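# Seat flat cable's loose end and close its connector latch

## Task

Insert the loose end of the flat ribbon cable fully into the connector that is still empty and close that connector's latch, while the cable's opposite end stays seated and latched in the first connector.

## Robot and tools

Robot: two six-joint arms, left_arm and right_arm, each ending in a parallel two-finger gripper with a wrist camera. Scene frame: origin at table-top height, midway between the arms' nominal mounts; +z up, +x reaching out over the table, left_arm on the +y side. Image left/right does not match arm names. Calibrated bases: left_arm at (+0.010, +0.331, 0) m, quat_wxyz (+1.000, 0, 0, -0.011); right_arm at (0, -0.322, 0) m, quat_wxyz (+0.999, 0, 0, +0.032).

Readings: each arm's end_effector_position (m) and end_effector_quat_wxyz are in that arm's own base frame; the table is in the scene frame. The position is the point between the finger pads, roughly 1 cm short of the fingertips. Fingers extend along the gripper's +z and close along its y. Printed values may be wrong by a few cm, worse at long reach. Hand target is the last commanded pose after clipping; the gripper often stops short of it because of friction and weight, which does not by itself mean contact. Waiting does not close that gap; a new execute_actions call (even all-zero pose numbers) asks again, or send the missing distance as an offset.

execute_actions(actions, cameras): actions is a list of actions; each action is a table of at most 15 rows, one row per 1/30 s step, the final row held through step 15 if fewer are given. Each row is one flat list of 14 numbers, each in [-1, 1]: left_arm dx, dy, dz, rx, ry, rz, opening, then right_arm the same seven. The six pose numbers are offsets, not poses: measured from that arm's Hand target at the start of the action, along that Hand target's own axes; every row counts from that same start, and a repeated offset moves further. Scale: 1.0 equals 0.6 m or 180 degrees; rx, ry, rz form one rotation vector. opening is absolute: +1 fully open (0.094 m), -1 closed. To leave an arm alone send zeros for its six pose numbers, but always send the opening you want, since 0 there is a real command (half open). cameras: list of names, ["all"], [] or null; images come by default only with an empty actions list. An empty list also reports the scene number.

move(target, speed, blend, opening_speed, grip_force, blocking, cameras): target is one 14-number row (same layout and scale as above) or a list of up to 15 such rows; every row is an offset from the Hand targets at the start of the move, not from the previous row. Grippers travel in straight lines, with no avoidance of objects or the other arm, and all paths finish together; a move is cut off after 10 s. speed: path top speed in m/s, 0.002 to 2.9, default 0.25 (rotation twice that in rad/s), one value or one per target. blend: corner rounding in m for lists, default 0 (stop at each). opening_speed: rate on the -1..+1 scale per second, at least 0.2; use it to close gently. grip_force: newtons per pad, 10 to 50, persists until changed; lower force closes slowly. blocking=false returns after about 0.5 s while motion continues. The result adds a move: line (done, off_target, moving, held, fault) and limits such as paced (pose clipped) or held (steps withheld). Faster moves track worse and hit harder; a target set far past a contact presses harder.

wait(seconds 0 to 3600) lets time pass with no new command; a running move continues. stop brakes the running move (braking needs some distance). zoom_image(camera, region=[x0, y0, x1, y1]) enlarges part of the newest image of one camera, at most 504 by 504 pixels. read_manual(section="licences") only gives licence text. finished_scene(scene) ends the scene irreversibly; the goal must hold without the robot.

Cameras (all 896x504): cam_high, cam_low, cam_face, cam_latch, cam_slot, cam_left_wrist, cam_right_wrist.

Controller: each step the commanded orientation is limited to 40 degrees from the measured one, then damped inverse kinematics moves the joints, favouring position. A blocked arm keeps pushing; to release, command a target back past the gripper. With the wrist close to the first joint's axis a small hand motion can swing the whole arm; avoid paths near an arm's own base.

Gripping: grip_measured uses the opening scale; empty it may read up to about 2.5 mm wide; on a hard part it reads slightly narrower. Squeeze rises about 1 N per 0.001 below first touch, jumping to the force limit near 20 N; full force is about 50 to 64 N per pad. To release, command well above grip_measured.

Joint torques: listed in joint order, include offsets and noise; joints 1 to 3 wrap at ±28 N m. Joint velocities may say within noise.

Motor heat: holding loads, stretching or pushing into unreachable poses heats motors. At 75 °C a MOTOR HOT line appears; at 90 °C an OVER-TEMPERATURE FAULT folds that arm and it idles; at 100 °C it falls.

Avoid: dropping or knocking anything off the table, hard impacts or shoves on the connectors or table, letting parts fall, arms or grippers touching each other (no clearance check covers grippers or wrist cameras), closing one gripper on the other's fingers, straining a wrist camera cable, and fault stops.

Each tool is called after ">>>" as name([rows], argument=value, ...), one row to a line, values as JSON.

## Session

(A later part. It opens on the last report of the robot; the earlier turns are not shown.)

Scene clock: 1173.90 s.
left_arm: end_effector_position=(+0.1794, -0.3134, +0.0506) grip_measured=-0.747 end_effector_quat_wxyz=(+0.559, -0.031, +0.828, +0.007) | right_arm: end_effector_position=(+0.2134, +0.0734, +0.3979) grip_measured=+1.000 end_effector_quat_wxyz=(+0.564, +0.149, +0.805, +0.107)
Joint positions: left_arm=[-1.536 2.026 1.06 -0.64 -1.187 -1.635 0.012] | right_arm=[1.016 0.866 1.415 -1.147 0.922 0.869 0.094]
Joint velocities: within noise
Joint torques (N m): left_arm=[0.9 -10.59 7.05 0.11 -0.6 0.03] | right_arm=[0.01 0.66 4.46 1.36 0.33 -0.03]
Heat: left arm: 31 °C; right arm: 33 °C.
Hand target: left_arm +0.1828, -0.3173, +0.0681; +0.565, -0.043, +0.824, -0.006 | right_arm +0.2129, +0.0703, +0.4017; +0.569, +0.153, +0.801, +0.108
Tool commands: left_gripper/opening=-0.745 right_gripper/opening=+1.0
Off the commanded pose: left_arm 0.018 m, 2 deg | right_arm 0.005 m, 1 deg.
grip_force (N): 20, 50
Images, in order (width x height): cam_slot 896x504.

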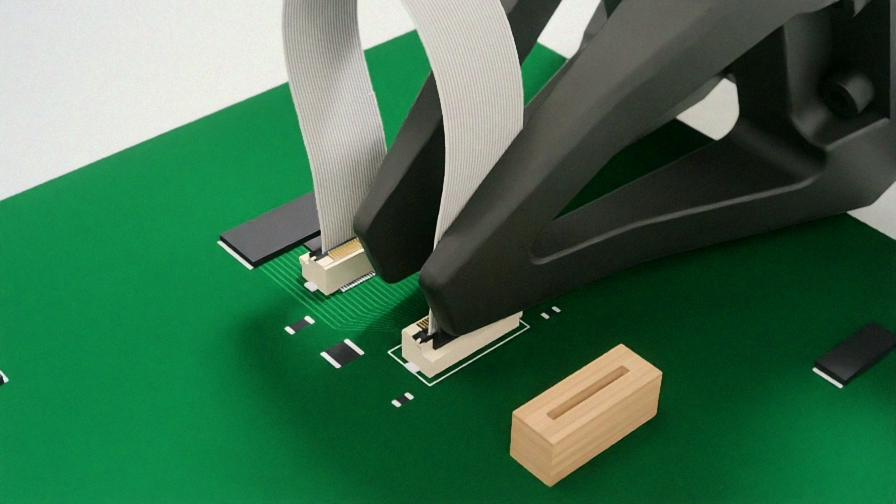

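>>> move([
  [-0.0156, -0.0003, -0.0057, 0.00205, 0.000175, -0.0056, -0.745, 0,0,0,0,0,0,1.0],
], speed=0.03, cameras=["cam_slot", "cam_latch", "cam_face"])

>>> zoom_image(camera="cam_slot", region=[408, 316, 468, 356])

>>> zoom_image(camera="cam_latch", region=[331, 158, 361, 188])

>>> zoom_image(camera="cam_face", region=[455, 195, 515, 245])

Scene clock: 1186.63 s.
left_arm: end_effector_position=(+0.1799, -0.3136, +0.0609) grip_measured=-0.747 end_effector_quat_wxyz=(+0.558, -0.039, +0.829, -0.003) | right_arm: end_effector_position=(+0.2134, +0.0734, +0.3979) grip_measured=+1.000 end_effector_quat_wxyz=(+0.564, +0.149, +0.805, +0.107)
Joint positions: left_arm=[-1.533 1.99 1.06 -0.652 -1.184 -1.635 0.012] | right_arm=[1.016 0.866 1.415 -1.147 0.922 0.869 0.094]
Joint torques (N m): left_arm=[0.54 -10.02 7.19 0.14 -0.61 0.08] | right_arm=[0.01 0.65 4.46 1.36 0.33 -0.03]
Heat: left arm: 32 °C; right arm: 33 °C.
Hand target: left_arm +0.1830, -0.3168, +0.0781; +0.565, -0.049, +0.823, -0.014 | right_arm +0.2129, +0.0703, +0.4017; +0.569, +0.153, +0.801, +0.108
Off the commanded pose: left_arm 0.018 m, 2 deg | right_arm 0.005 m, 1 deg.
grip_force (N): 20, 50
move: off_target (left_arm)
Images, in order (width x height): cam_face 896x504, cam_latch 896x504, cam_slot 896x504.

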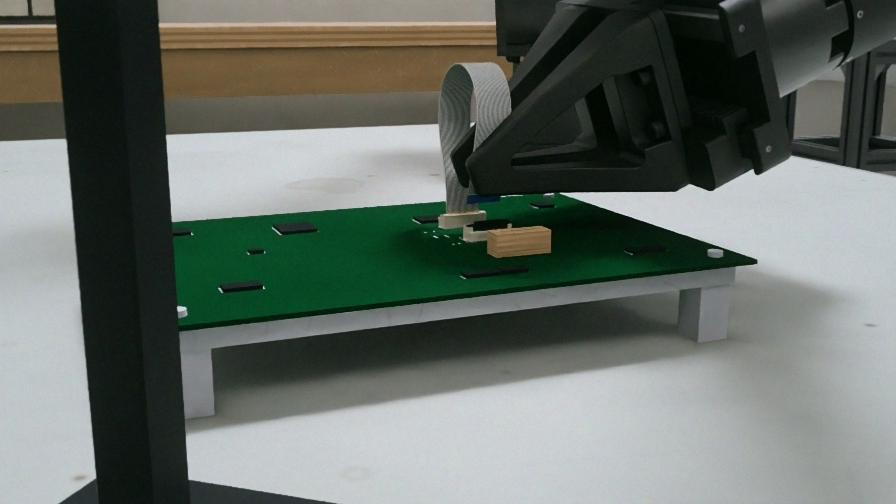

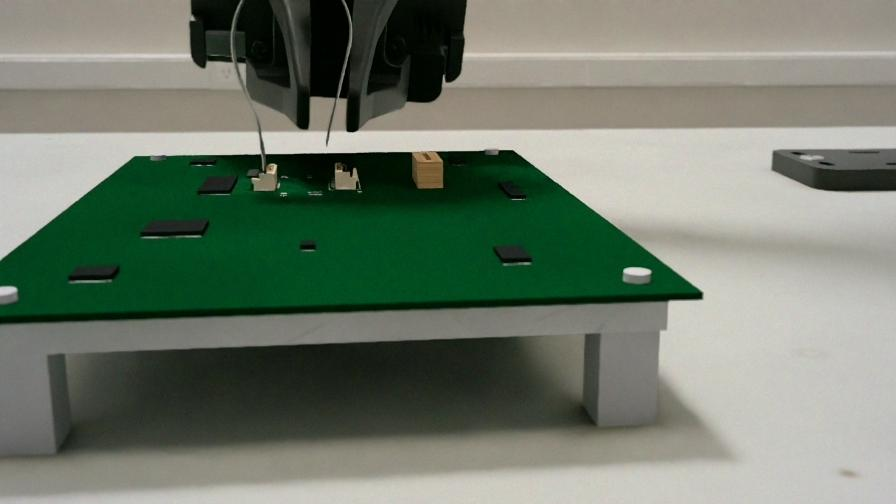

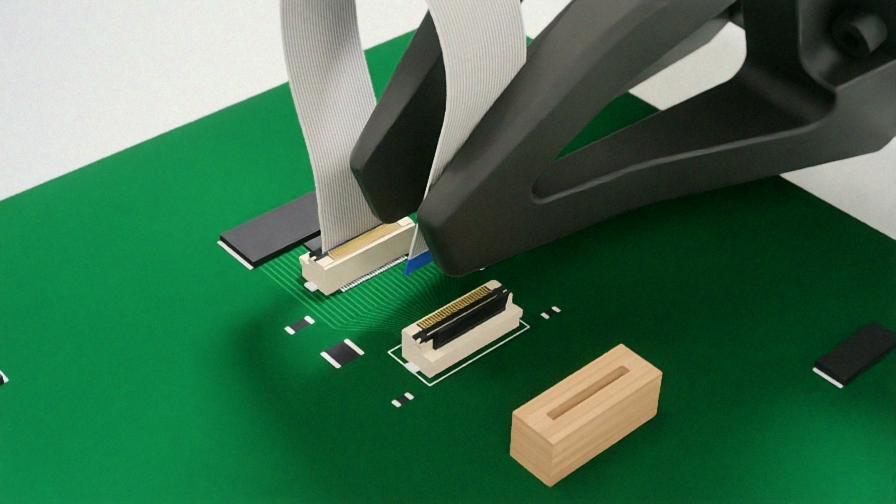

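Scaled by 8.400 from the camera's image (finer frame: 1280x720).

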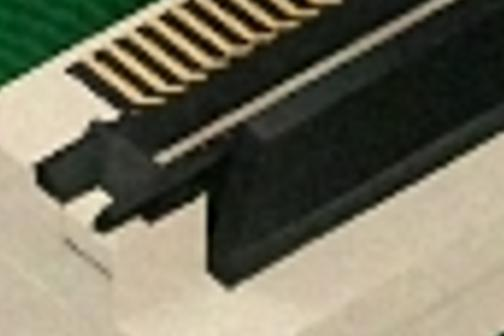

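Scaled by 16.800 from the camera's image (finer frame: 1280x720).

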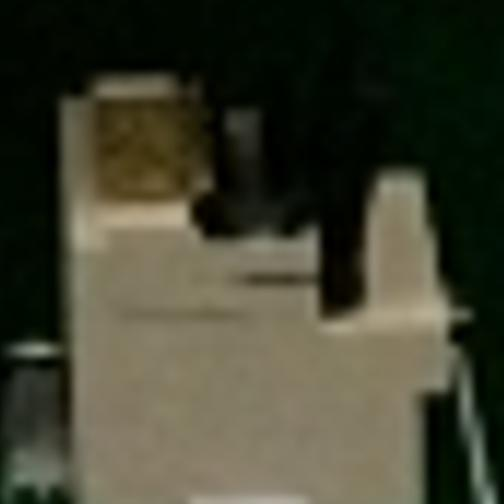

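Scaled by 8.400 from the camera's image (finer frame: 1280x720).

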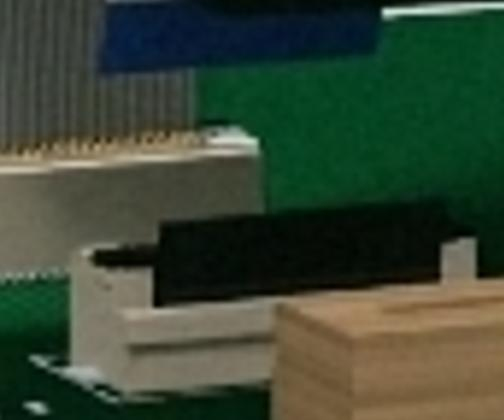

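>>> zoom_image(camera="cam_latch", region=[344, 158, 360, 174])

>>> zoom_image(camera="cam_slot", region=[426, 324, 450, 354])

>>> zoom_image(camera="cam_slot", region=[480, 275, 530, 335])

>>> zoom_image(camera="cam_slot", region=[340, 180, 540, 290])

Scaled by 31.500 from the camera's image (finer frame: 1280x720).

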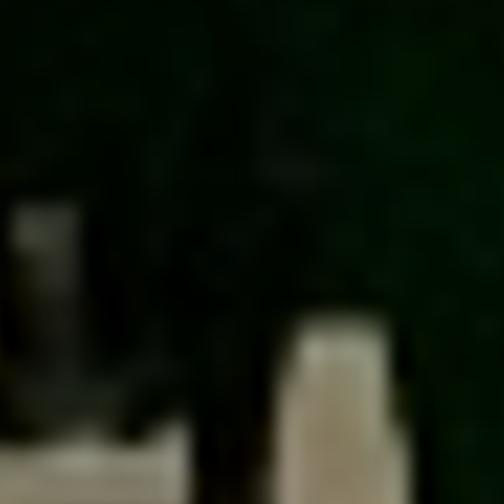

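Scaled by 16.800 from the camera's image (finer frame: 1280x720).

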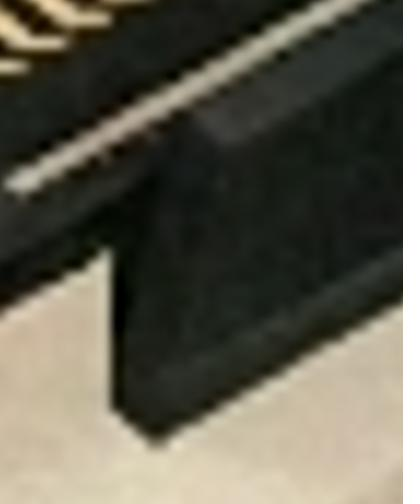

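Scaled by 8.400 from the camera's image (finer frame: 1280x720).

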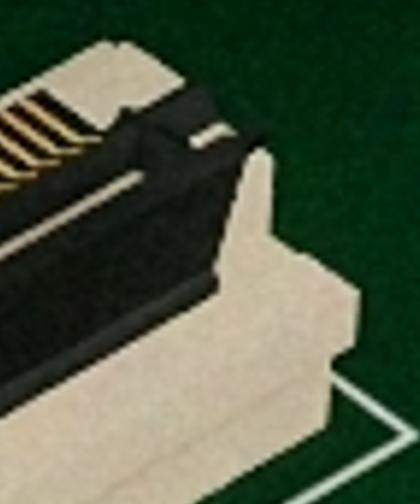

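Scaled by 2.520 from the camera's image (finer frame: 1280x720).

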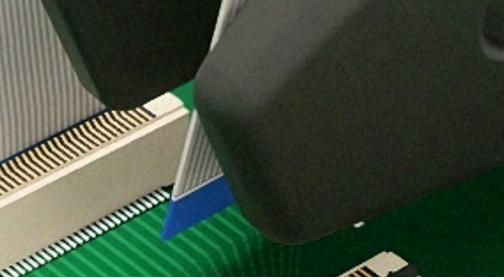

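>>> zoom_image(camera="cam_latch", region=[290, 70, 380, 160])

>>> zoom_image(camera="cam_face", region=[425, 120, 535, 230])

Scaled by 5.600 from the camera's image (finer frame: 1280x720).

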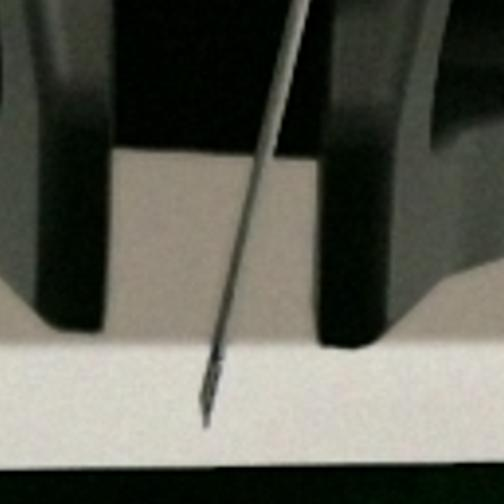

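Scaled by 4.582 from the camera's image (finer frame: 1280x720).

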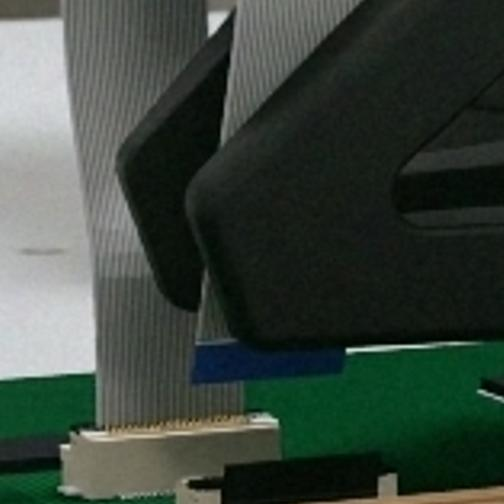

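>>> execute_actions(actions=[], cameras=["cam_left_wrist", "cam_latch"])

Scene clock: 1256.73 s.
left_arm: end_effector_position=(+0.1799, -0.3135, +0.0609) grip_measured=-0.747 end_effector_quat_wxyz=(+0.558, -0.039, +0.829, -0.003) | right_arm: end_effector_position=(+0.2134, +0.0734, +0.3979) grip_measured=+1.000 end_effector_quat_wxyz=(+0.564, +0.149, +0.805, +0.107)
Joint positions: left_arm=[-1.533 1.99 1.06 -0.652 -1.184 -1.635 0.012] | right_arm=[1.016 0.866 1.415 -1.147 0.922 0.869 0.094]
Joint velocities: within noise
Joint torques (N m): left_arm=[0.65 -10 7.15 0.15 -0.65 0.02] | right_arm=[-0.01 0.65 4.46 1.35 0.33 -0.03]
Heat: left arm: 38 °C; right arm: 33 °C.
Hand target: left_arm +0.1830, -0.3168, +0.0781; +0.565, -0.049, +0.823, -0.014 | right_arm +0.2129, +0.0703, +0.4017; +0.569, +0.153, +0.801, +0.108
Tool commands: left_gripper/opening=-0.745 right_gripper/opening=+1.0
Off the commanded pose: left_arm 0.018 m, 2 deg | right_arm 0.005 m, 1 deg.
grip_force (N): 20, 50
Images, in order (width x height): cam_latch 896x504, cam_left_wrist 896x504.

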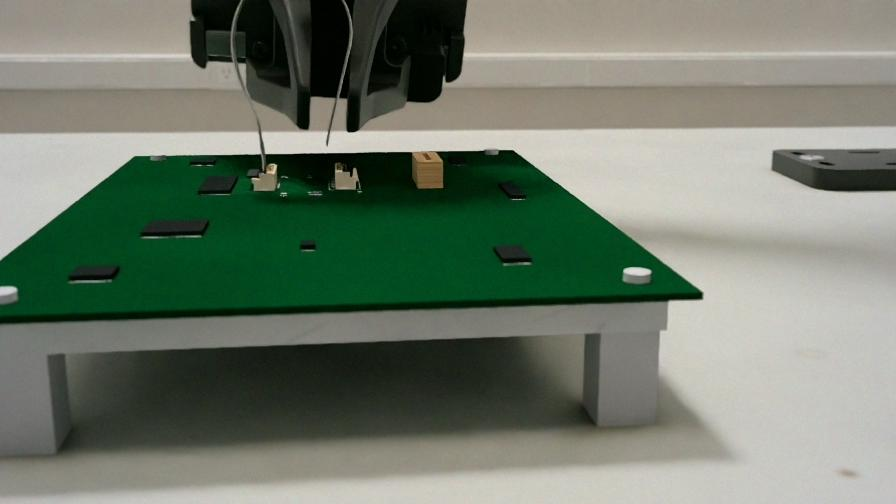

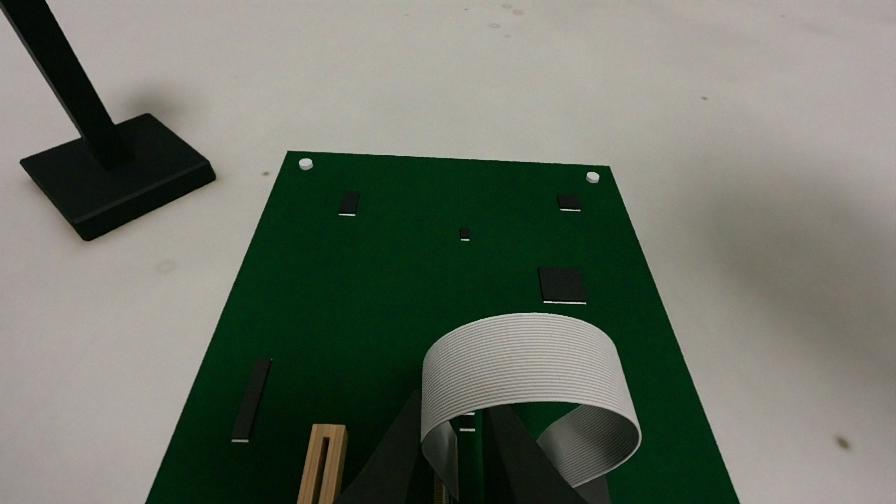

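>>> move([
  [0,0,0,0,0,0,-0.574, 0,0,0,0,0,0,1.0],
], opening_speed=0.3, grip_force=[20, 50], cameras=["cam_latch", "cam_left_wrist"])

>>> zoom_image(camera="cam_latch", region=[220, 0, 400, 180])

Scene clock: 1261.87 s.
left_arm: end_effector_position=(+0.1799, -0.3135, +0.0609) grip_measured=-0.576 end_effector_quat_wxyz=(+0.558, -0.039, +0.829, -0.002) | right_arm: end_effector_position=(+0.2134, +0.0734, +0.3979) grip_measured=+1.000 end_effector_quat_wxyz=(+0.564, +0.149, +0.805, +0.107)
Joint positions: left_arm=[-1.533 1.99 1.06 -0.653 -1.184 -1.635 0.02] | right_arm=[1.016 0.866 1.415 -1.147 0.922 0.869 0.094]
Joint torques (N m): left_arm=[0.66 -10.3 7.2 0.11 -0.65 0.04] | right_arm=[0.01 0.65 4.45 1.36 0.34 -0.03]
Heat: left arm: 38 °C; right arm: 33 °C.
Hand target: left_arm +0.1830, -0.3168, +0.0781; +0.565, -0.049, +0.823, -0.014 | right_arm +0.2129, +0.0703, +0.4017; +0.569, +0.153, +0.801, +0.108
Off the commanded pose: left_arm 0.018 m, 2 deg | right_arm 0.005 m, 1 deg.
grip_force (N): 20, 50
move: done

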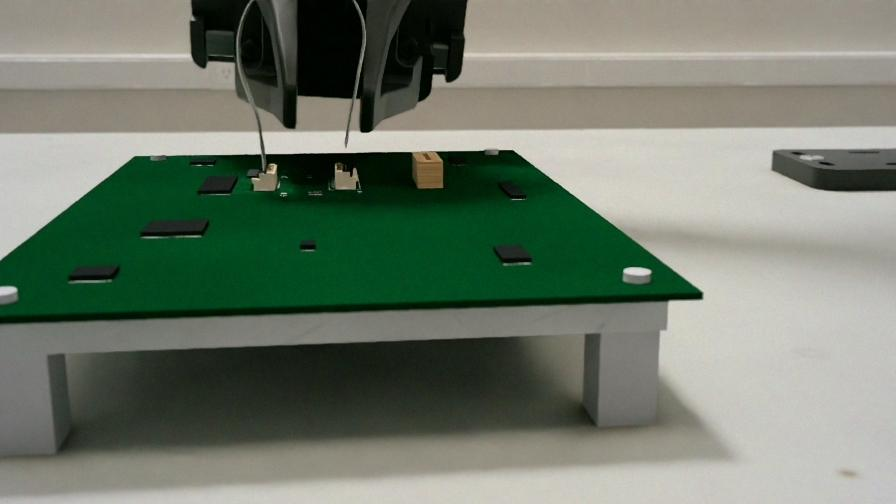

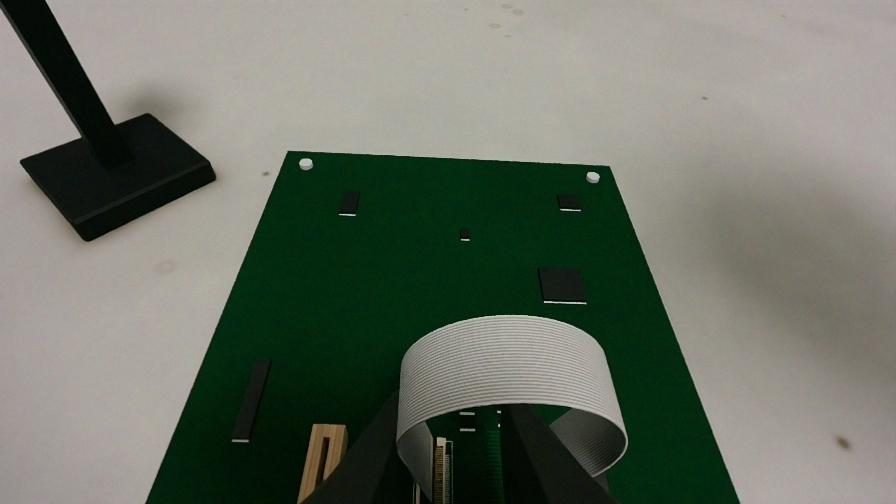

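Scaled by 2.800 from the camera's image (finer frame: 1280x720).

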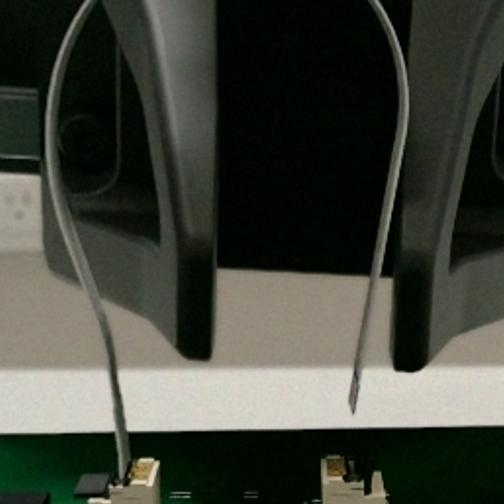

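>>> move([
  [0,0,0,0,0,0,-0.362, 0,0,0,0,0,0,1.0],
], opening_speed=0.4, cameras=["cam_latch"])

>>> zoom_image(camera="cam_latch", region=[220, 0, 400, 180])

Scene clock: 1279.60 s.
left_arm: end_effector_position=(+0.1799, -0.3135, +0.0609) grip_measured=-0.364 end_effector_quat_wxyz=(+0.558, -0.039, +0.829, -0.002) | right_arm: end_effector_position=(+0.2134, +0.0734, +0.3979) grip_measured=+1.000 end_effector_quat_wxyz=(+0.564, +0.149, +0.805, +0.107)
Joint positions: left_arm=[-1.533 1.99 1.06 -0.653 -1.184 -1.635 0.03] | right_arm=[1.016 0.866 1.415 -1.147 0.922 0.869 0.094]
Joint torques (N m): left_arm=[0.62 -10.18 7.17 0.13 -0.64 0.05] | right_arm=[-0.01 0.64 4.46 1.35 0.33 -0.03]
Heat: left arm: 38 °C; right arm: 33 °C.
Hand target: left_arm +0.1830, -0.3168, +0.0781; +0.565, -0.049, +0.823, -0.014 | right_arm +0.2129, +0.0703, +0.4017; +0.569, +0.153, +0.801, +0.108
Off the commanded pose: left_arm 0.018 m, 2 deg | right_arm 0.005 m, 1 deg.
grip_force (N): 20, 50
move: done

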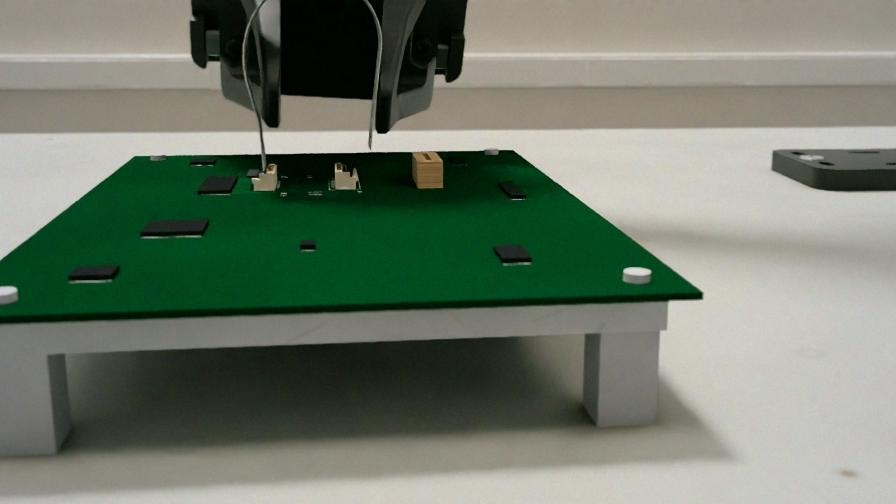

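Scaled by 2.800 from the camera's image (finer frame: 1280x720).

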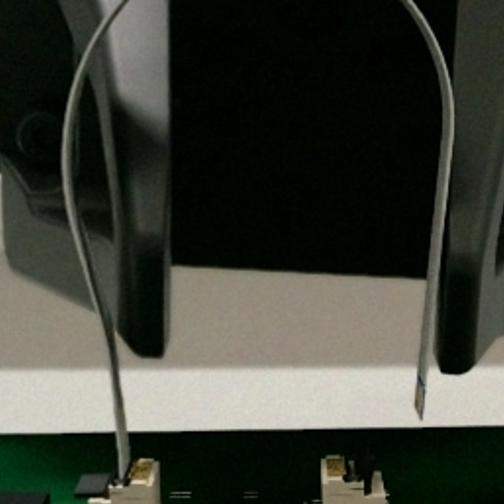

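>>> zoom_image(camera="cam_latch", region=[236, 150, 296, 210])

>>> zoom_image(camera="cam_latch", region=[316, 150, 376, 210])

Scaled by 8.400 from the camera's image (finer frame: 1280x720).

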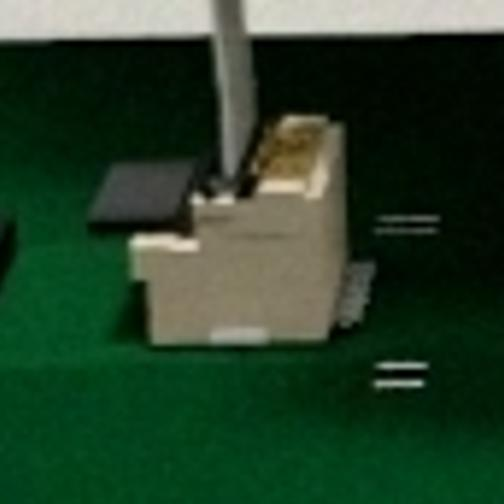

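Scaled by 8.400 from the camera's image (finer frame: 1280x720).

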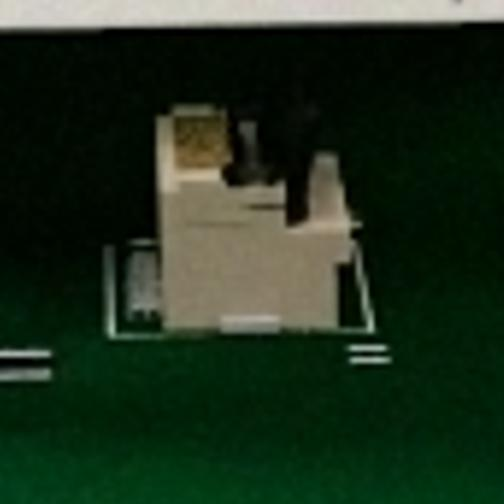

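>>> move([
  [-0.00025, 0.00675, 0.00035, -0.0033, -0.00025, 0.00895, -0.234, 0,0,0,0,0,0,1.0],
], opening_speed=0.4, speed=0.03, cameras=["cam_latch"])

>>> zoom_image(camera="cam_latch", region=[220, 0, 400, 180])

Scene clock: 1341.10 s.
left_arm: end_effector_position=(+0.1798, -0.3100, +0.0610) grip_measured=-0.236 end_effector_quat_wxyz=(+0.558, -0.032, +0.829, +0.008) | right_arm: end_effector_position=(+0.2134, +0.0734, +0.3979) grip_measured=+1.000 end_effector_quat_wxyz=(+0.564, +0.149, +0.805, +0.107)
Joint positions: left_arm=[-1.533 1.99 1.06 -0.678 -1.184 -1.635 0.036] | right_arm=[1.016 0.866 1.415 -1.147 0.922 0.869 0.094]
Joint torques (N m): left_arm=[0.66 -10.18 7.12 0.16 -0.62 0.1] | right_arm=[0.01 0.66 4.46 1.36 0.33 -0.04]
Heat: left arm: 39 °C; right arm: 33 °C.
Hand target: left_arm +0.1830, -0.3128, +0.0779; +0.566, -0.040, +0.824, -0.002 | right_arm +0.2129, +0.0703, +0.4017; +0.569, +0.153, +0.801, +0.108
Off the commanded pose: left_arm 0.017 m, 2 deg | right_arm 0.005 m, 1 deg.
grip_force (N): 20, 50
move: off_target (left_arm)

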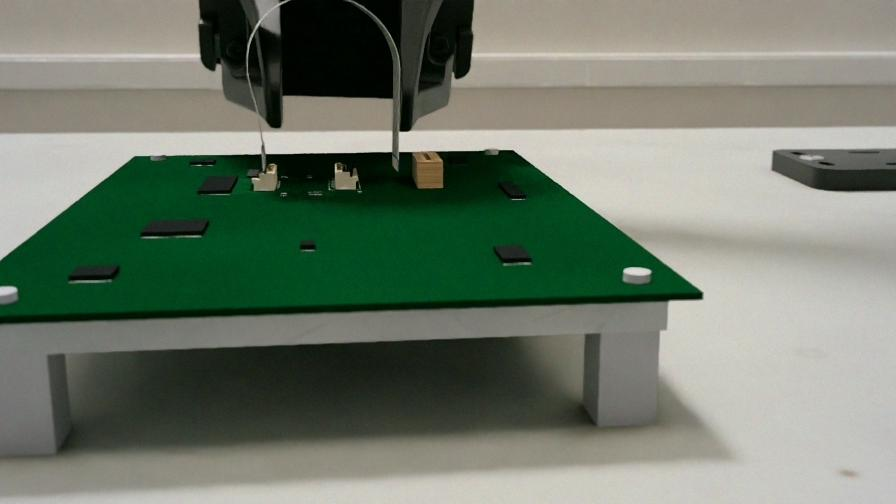

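Scaled by 2.800 from the camera's image (finer frame: 1280x720).

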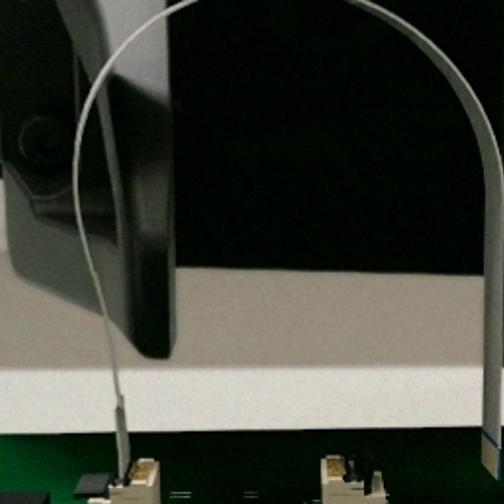

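>>> move([
  [0,0,0,0,0,0,-0.745, 0,0,0,0,0,0,1.0],
], opening_speed=0.3, cameras=["cam_latch"])

>>> zoom_image(camera="cam_latch", region=[220, 0, 400, 180])

Scene clock: 1349.90 s.
left_arm: end_effector_position=(+0.1798, -0.3097, +0.0610) grip_measured=-0.743 end_effector_quat_wxyz=(+0.558, -0.031, +0.829, +0.009) | right_arm: end_effector_position=(+0.2134, +0.0734, +0.3979) grip_measured=+1.000 end_effector_quat_wxyz=(+0.564, +0.149, +0.805, +0.107)
Joint positions: left_arm=[-1.533 1.99 1.06 -0.68 -1.184 -1.635 0.012] | right_arm=[1.016 0.866 1.415 -1.147 0.922 0.869 0.094]
Joint torques (N m): left_arm=[0.62 -9.98 7.06 0.13 -0.63 0.08] | right_arm=[0.01 0.65 4.45 1.35 0.33 -0.04]
Heat: left arm: 39 °C; right arm: 33 °C.
Hand target: left_arm +0.1830, -0.3128, +0.0779; +0.566, -0.040, +0.824, -0.002 | right_arm +0.2129, +0.0703, +0.4017; +0.569, +0.153, +0.801, +0.108
Off the commanded pose: left_arm 0.017 m, 2 deg | right_arm 0.005 m, 1 deg.
grip_force (N): 20, 50
move: done

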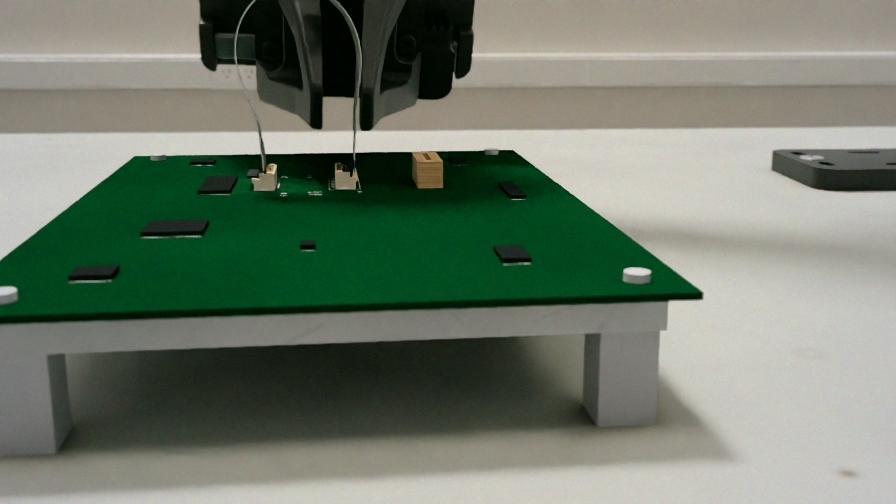

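Scaled by 2.800 from the camera's image (finer frame: 1280x720).

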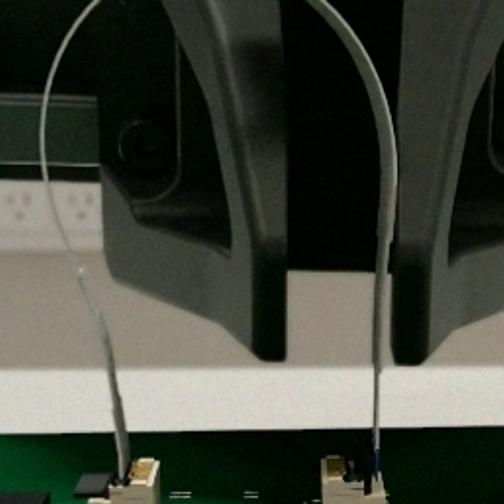

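>>> zoom_image(camera="cam_latch", region=[330, 125, 390, 185])

>>> execute_actions(actions=[], cameras=["cam_slot"])

>>> zoom_image(camera="cam_slot", region=[390, 270, 490, 370])

Scaled by 8.400 from the camera's image (finer frame: 1280x720).

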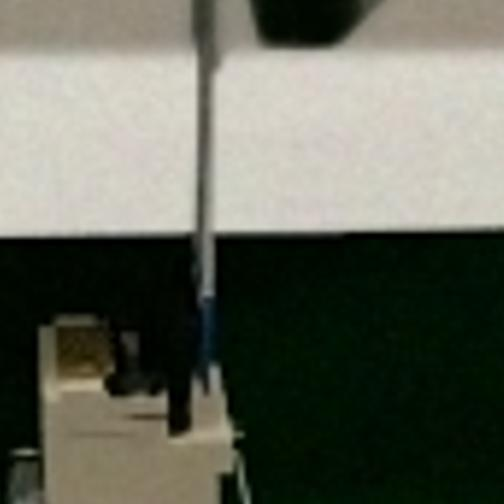

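Scene clock: 1351.93 s.
left_arm: end_effector_position=(+0.1798, -0.3097, +0.0610) grip_measured=-0.743 end_effector_quat_wxyz=(+0.558, -0.031, +0.829, +0.009) | right_arm: end_effector_position=(+0.2134, +0.0734, +0.3979) grip_measured=+1.000 end_effector_quat_wxyz=(+0.564, +0.149, +0.805, +0.107)
Joint positions: left_arm=[-1.533 1.99 1.06 -0.68 -1.184 -1.635 0.012] | right_arm=[1.016 0.866 1.415 -1.147 0.922 0.869 0.094]
Joint velocities: within noise
Joint torques (N m): left_arm=[0.64 -10.24 7.01 0.09 -0.62 0.06] | right_arm=[0.01 0.65 4.45 1.36 0.33 -0.03]
Heat: left arm: 39 °C; right arm: 33 °C.
Hand target: left_arm +0.1830, -0.3128, +0.0779; +0.566, -0.040, +0.824, -0.002 | right_arm +0.2129, +0.0703, +0.4017; +0.569, +0.153, +0.801, +0.108
Tool commands: left_gripper/opening=-0.745 right_gripper/opening=+1.0
Off the commanded pose: left_arm 0.017 m, 2 deg | right_arm 0.005 m, 1 deg.
grip_force (N): 20, 50
Images, in order (width x height): cam_slot 896x504.

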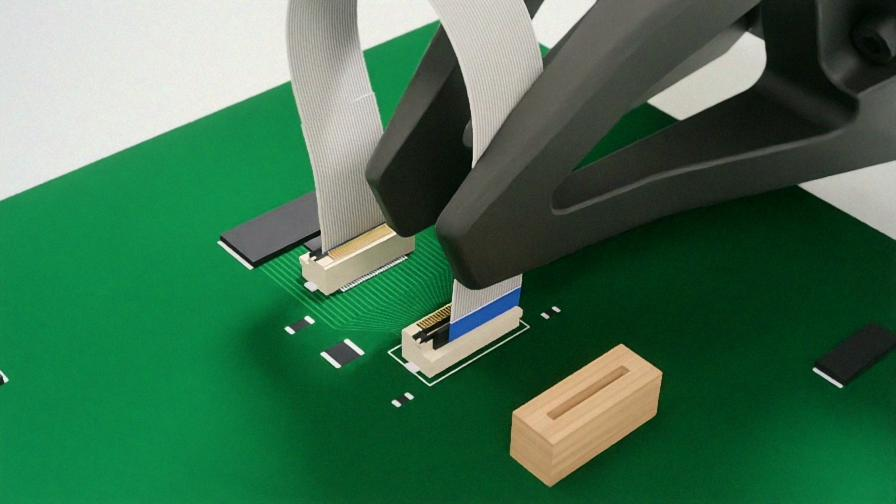

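Scaled by 5.040 from the camera's image (finer frame: 1280x720).

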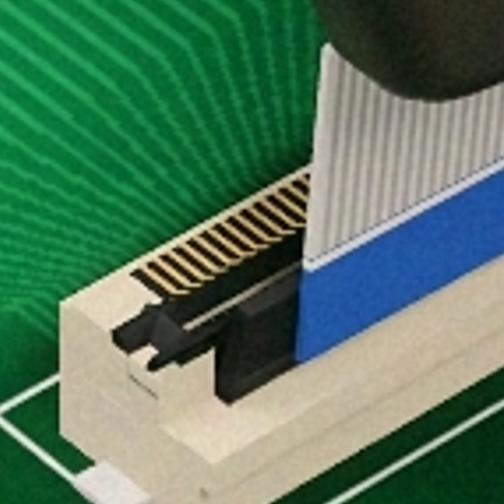

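>>> move([
  [-0.00866, -0.00207, -0.00331, 0.00207, 0.00017, -0.00566, -0.745, 0,0,0,0,0,0,1.0],
], speed=0.03, cameras=["cam_latch", "cam_slot"])

>>> zoom_image(camera="cam_latch", region=[300, 90, 400, 190])

>>> zoom_image(camera="cam_slot", region=[390, 250, 510, 370])

Scene clock: 1360.97 s.
left_arm: end_effector_position=(+0.1798, -0.3106, +0.0660) grip_measured=-0.743 end_effector_quat_wxyz=(+0.558, -0.036, +0.829, +0.002) | right_arm: end_effector_position=(+0.2134, +0.0734, +0.3979) grip_measured=+1.000 end_effector_quat_wxyz=(+0.564, +0.149, +0.805, +0.107)
Joint positions: left_arm=[-1.533 1.973 1.06 -0.68 -1.183 -1.635 0.012] | right_arm=[1.016 0.866 1.415 -1.147 0.922 0.869 0.094]
Joint torques (N m): left_arm=[0.68 -10.18 7.34 0.12 -0.63 0.06] | right_arm=[0.01 0.65 4.46 1.35 0.33 -0.04]
Heat: left arm: 39 °C; right arm: 33 °C.
Hand target: left_arm +0.1831, -0.3138, +0.0835; +0.565, -0.046, +0.824, -0.010 | right_arm +0.2129, +0.0703, +0.4017; +0.569, +0.153, +0.801, +0.108
Off the commanded pose: left_arm 0.018 m, 2 deg | right_arm 0.005 m, 1 deg.
grip_force (N): 20, 50
move: off_target (left_arm)

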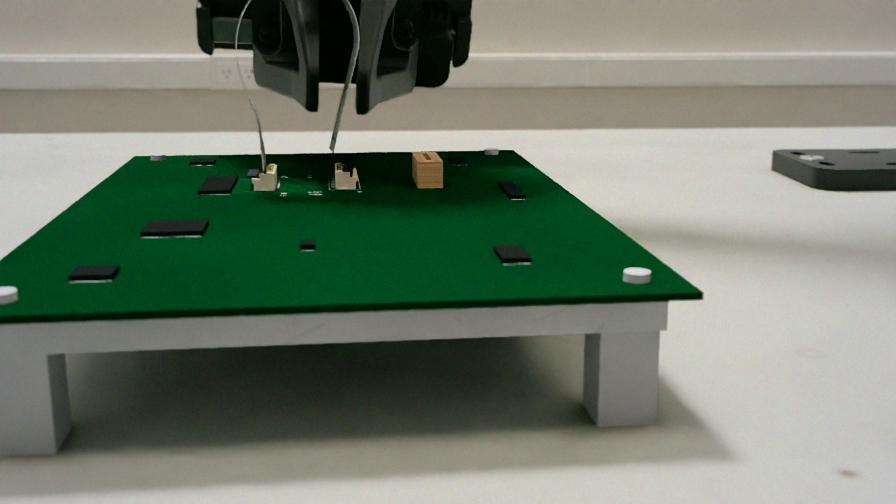

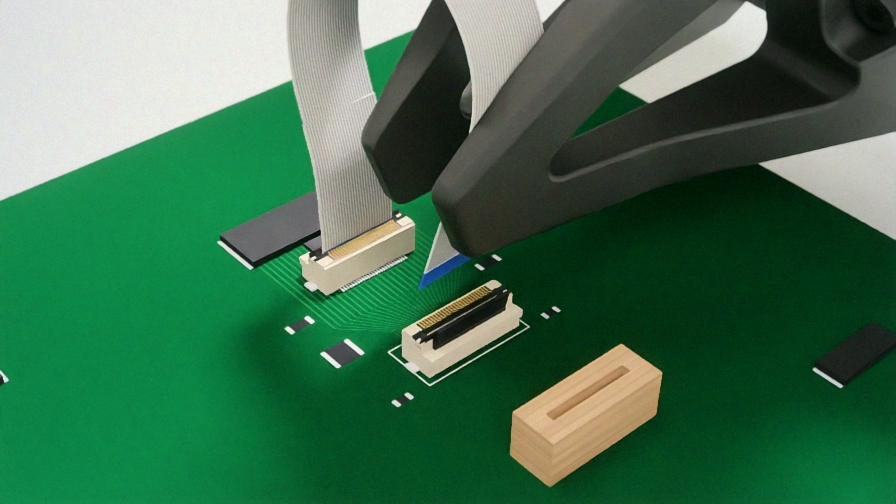

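Scaled by 5.040 from the camera's image (finer frame: 1280x720).

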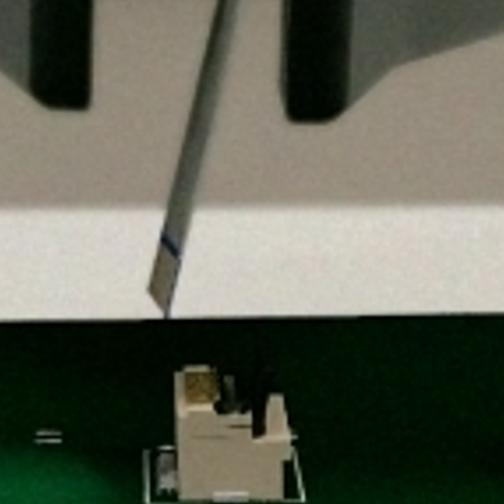

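Scaled by 4.200 from the camera's image (finer frame: 1280x720).

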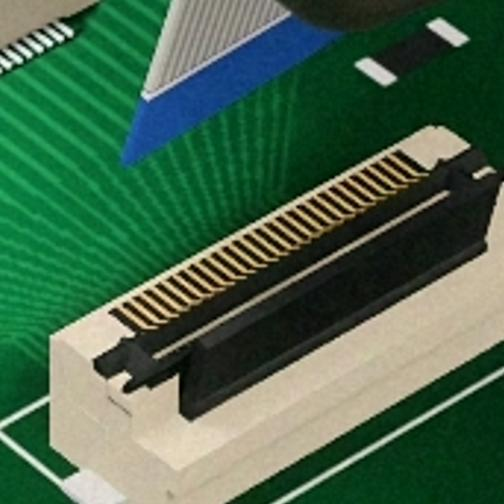

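>>> move([
  [0,0,0,0,0,0,-1.0, 0,0,0,0,0,0,1.0],
], opening_speed=0.3, grip_force=[25, 50], cameras=["cam_latch", "cam_slot", "cam_face"])

>>> zoom_image(camera="cam_latch", region=[300, 90, 400, 190])

>>> zoom_image(camera="cam_slot", region=[390, 250, 510, 370])

>>> zoom_image(camera="cam_face", region=[435, 150, 535, 250])

Scene clock: 1370.40 s.
left_arm: end_effector_position=(+0.1801, -0.3104, +0.0660) grip_measured=-0.990 end_effector_quat_wxyz=(+0.558, -0.036, +0.829, +0.002) | right_arm: end_effector_position=(+0.2134, +0.0734, +0.3979) grip_measured=+1.000 end_effector_quat_wxyz=(+0.564, +0.149, +0.805, +0.107)
Joint positions: left_arm=[-1.532 1.973 1.06 -0.681 -1.183 -1.635 0] | right_arm=[1.016 0.866 1.415 -1.147 0.922 0.869 0.094]
Joint torques (N m): left_arm=[0.64 -10.02 7.41 0.11 -0.61 0.05] | right_arm=[0.01 0.64 4.45 1.36 0.34 -0.04]
Heat: left arm: 39 °C; right arm: 33 °C.
Hand target: left_arm +0.1830, -0.3138, +0.0835; +0.565, -0.045, +0.823, -0.010 | right_arm +0.2129, +0.0703, +0.4017; +0.569, +0.153, +0.801, +0.108
Off the commanded pose: left_arm 0.018 m, 2 deg | right_arm 0.005 m, 1 deg.
grip_force (N): 25, 50
move: done
Images, in order (width x height): cam_face 896x504, cam_latch 896x504, cam_slot 896x504.

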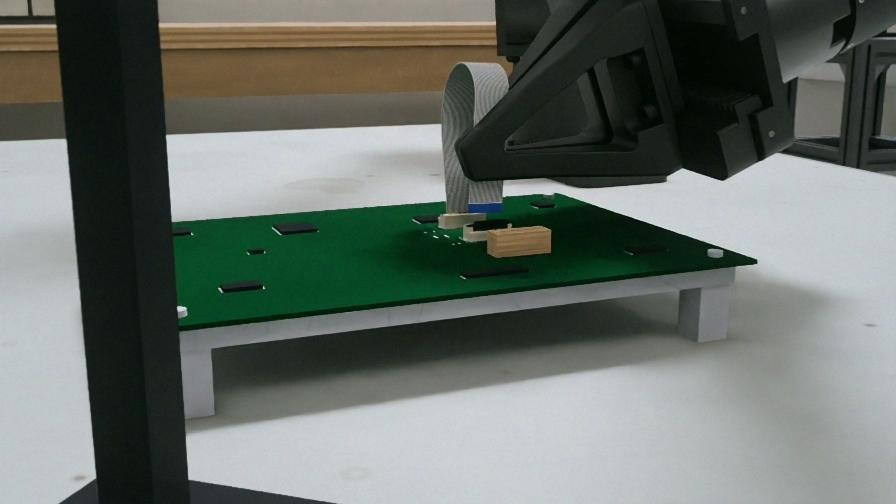

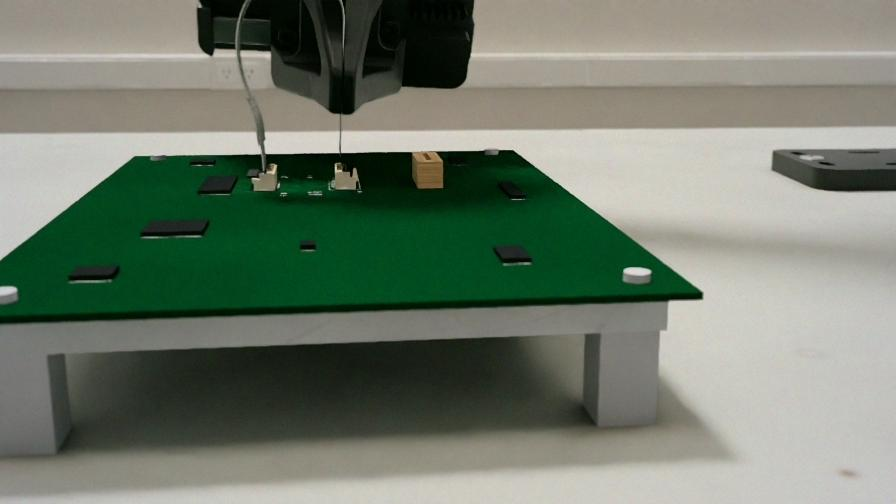

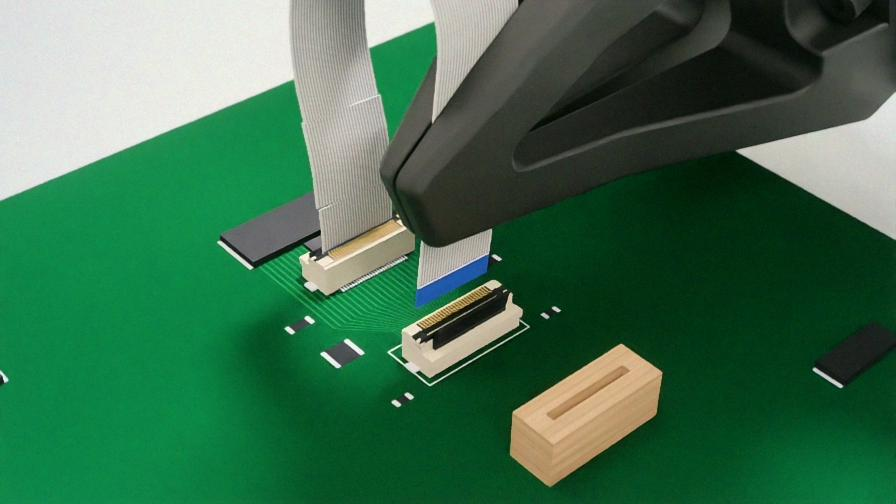

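Scaled by 5.040 from the camera's image (finer frame: 1280x720).

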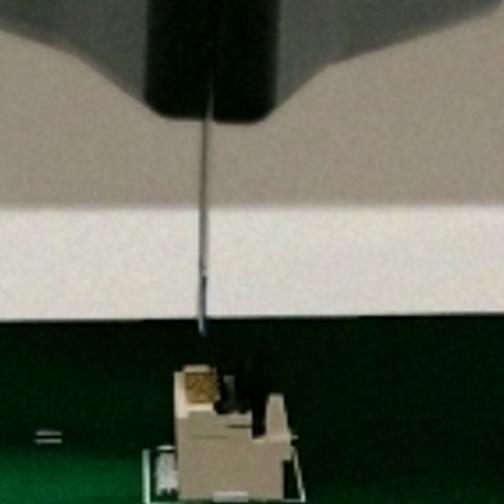

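Scaled by 4.200 from the camera's image (finer frame: 1280x720).

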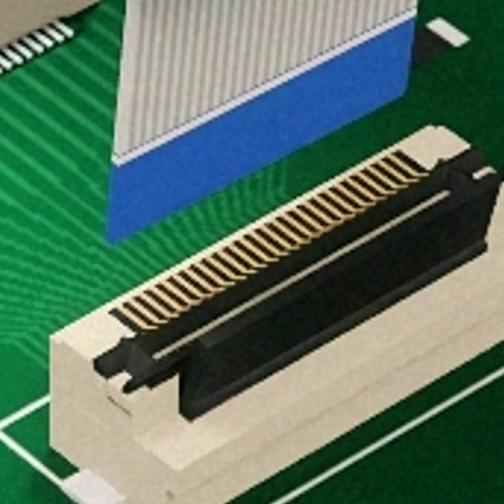

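Scaled by 5.040 from the camera's image (finer frame: 1280x720).

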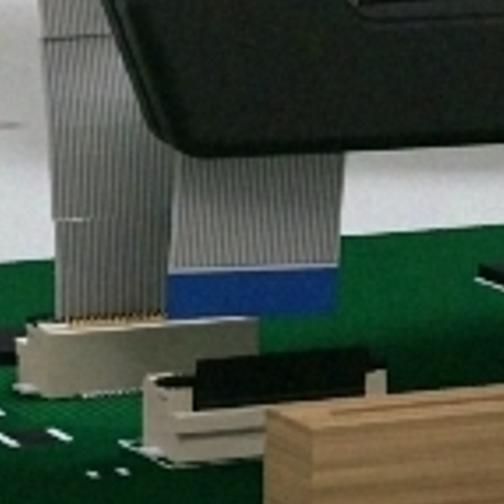

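>>> move([
  [-0.0067, 0.00161, 0.00324, -0.00187, -0.00013, -0.00413, -1.0, 0,0,0,0,0,0,1.0],
], speed=0.03, cameras=[])

Scene clock: 1403.87 s.
left_arm: end_effector_position=(+0.1828, -0.3092, +0.0683) grip_measured=-0.990 end_effector_quat_wxyz=(+0.557, -0.042, +0.829, +0.002) | right_arm: end_effector_position=(+0.2134, +0.0734, +0.3979) grip_measured=+1.000 end_effector_quat_wxyz=(+0.564, +0.149, +0.805, +0.107)
Joint positions: left_arm=[-1.523 1.964 1.06 -0.681 -1.182 -1.635 0] | right_arm=[1.016 0.866 1.415 -1.147 0.922 0.869 0.094]
Joint torques (N m): left_arm=[0.79 -10.17 7.39 0.14 -0.66 0.05] | right_arm=[-0.01 0.64 4.44 1.36 0.34 -0.03]
Heat: left arm: 40 °C; right arm: 33 °C.
Hand target: left_arm +0.1862, -0.3124, +0.0864; +0.565, -0.052, +0.823, -0.011 | right_arm +0.2129, +0.0703, +0.4017; +0.569, +0.153, +0.801, +0.108
Off the commanded pose: left_arm 0.019 m, 2 deg | right_arm 0.005 m, 1 deg.
grip_force (N): 25, 50
move: off_target (left_arm)


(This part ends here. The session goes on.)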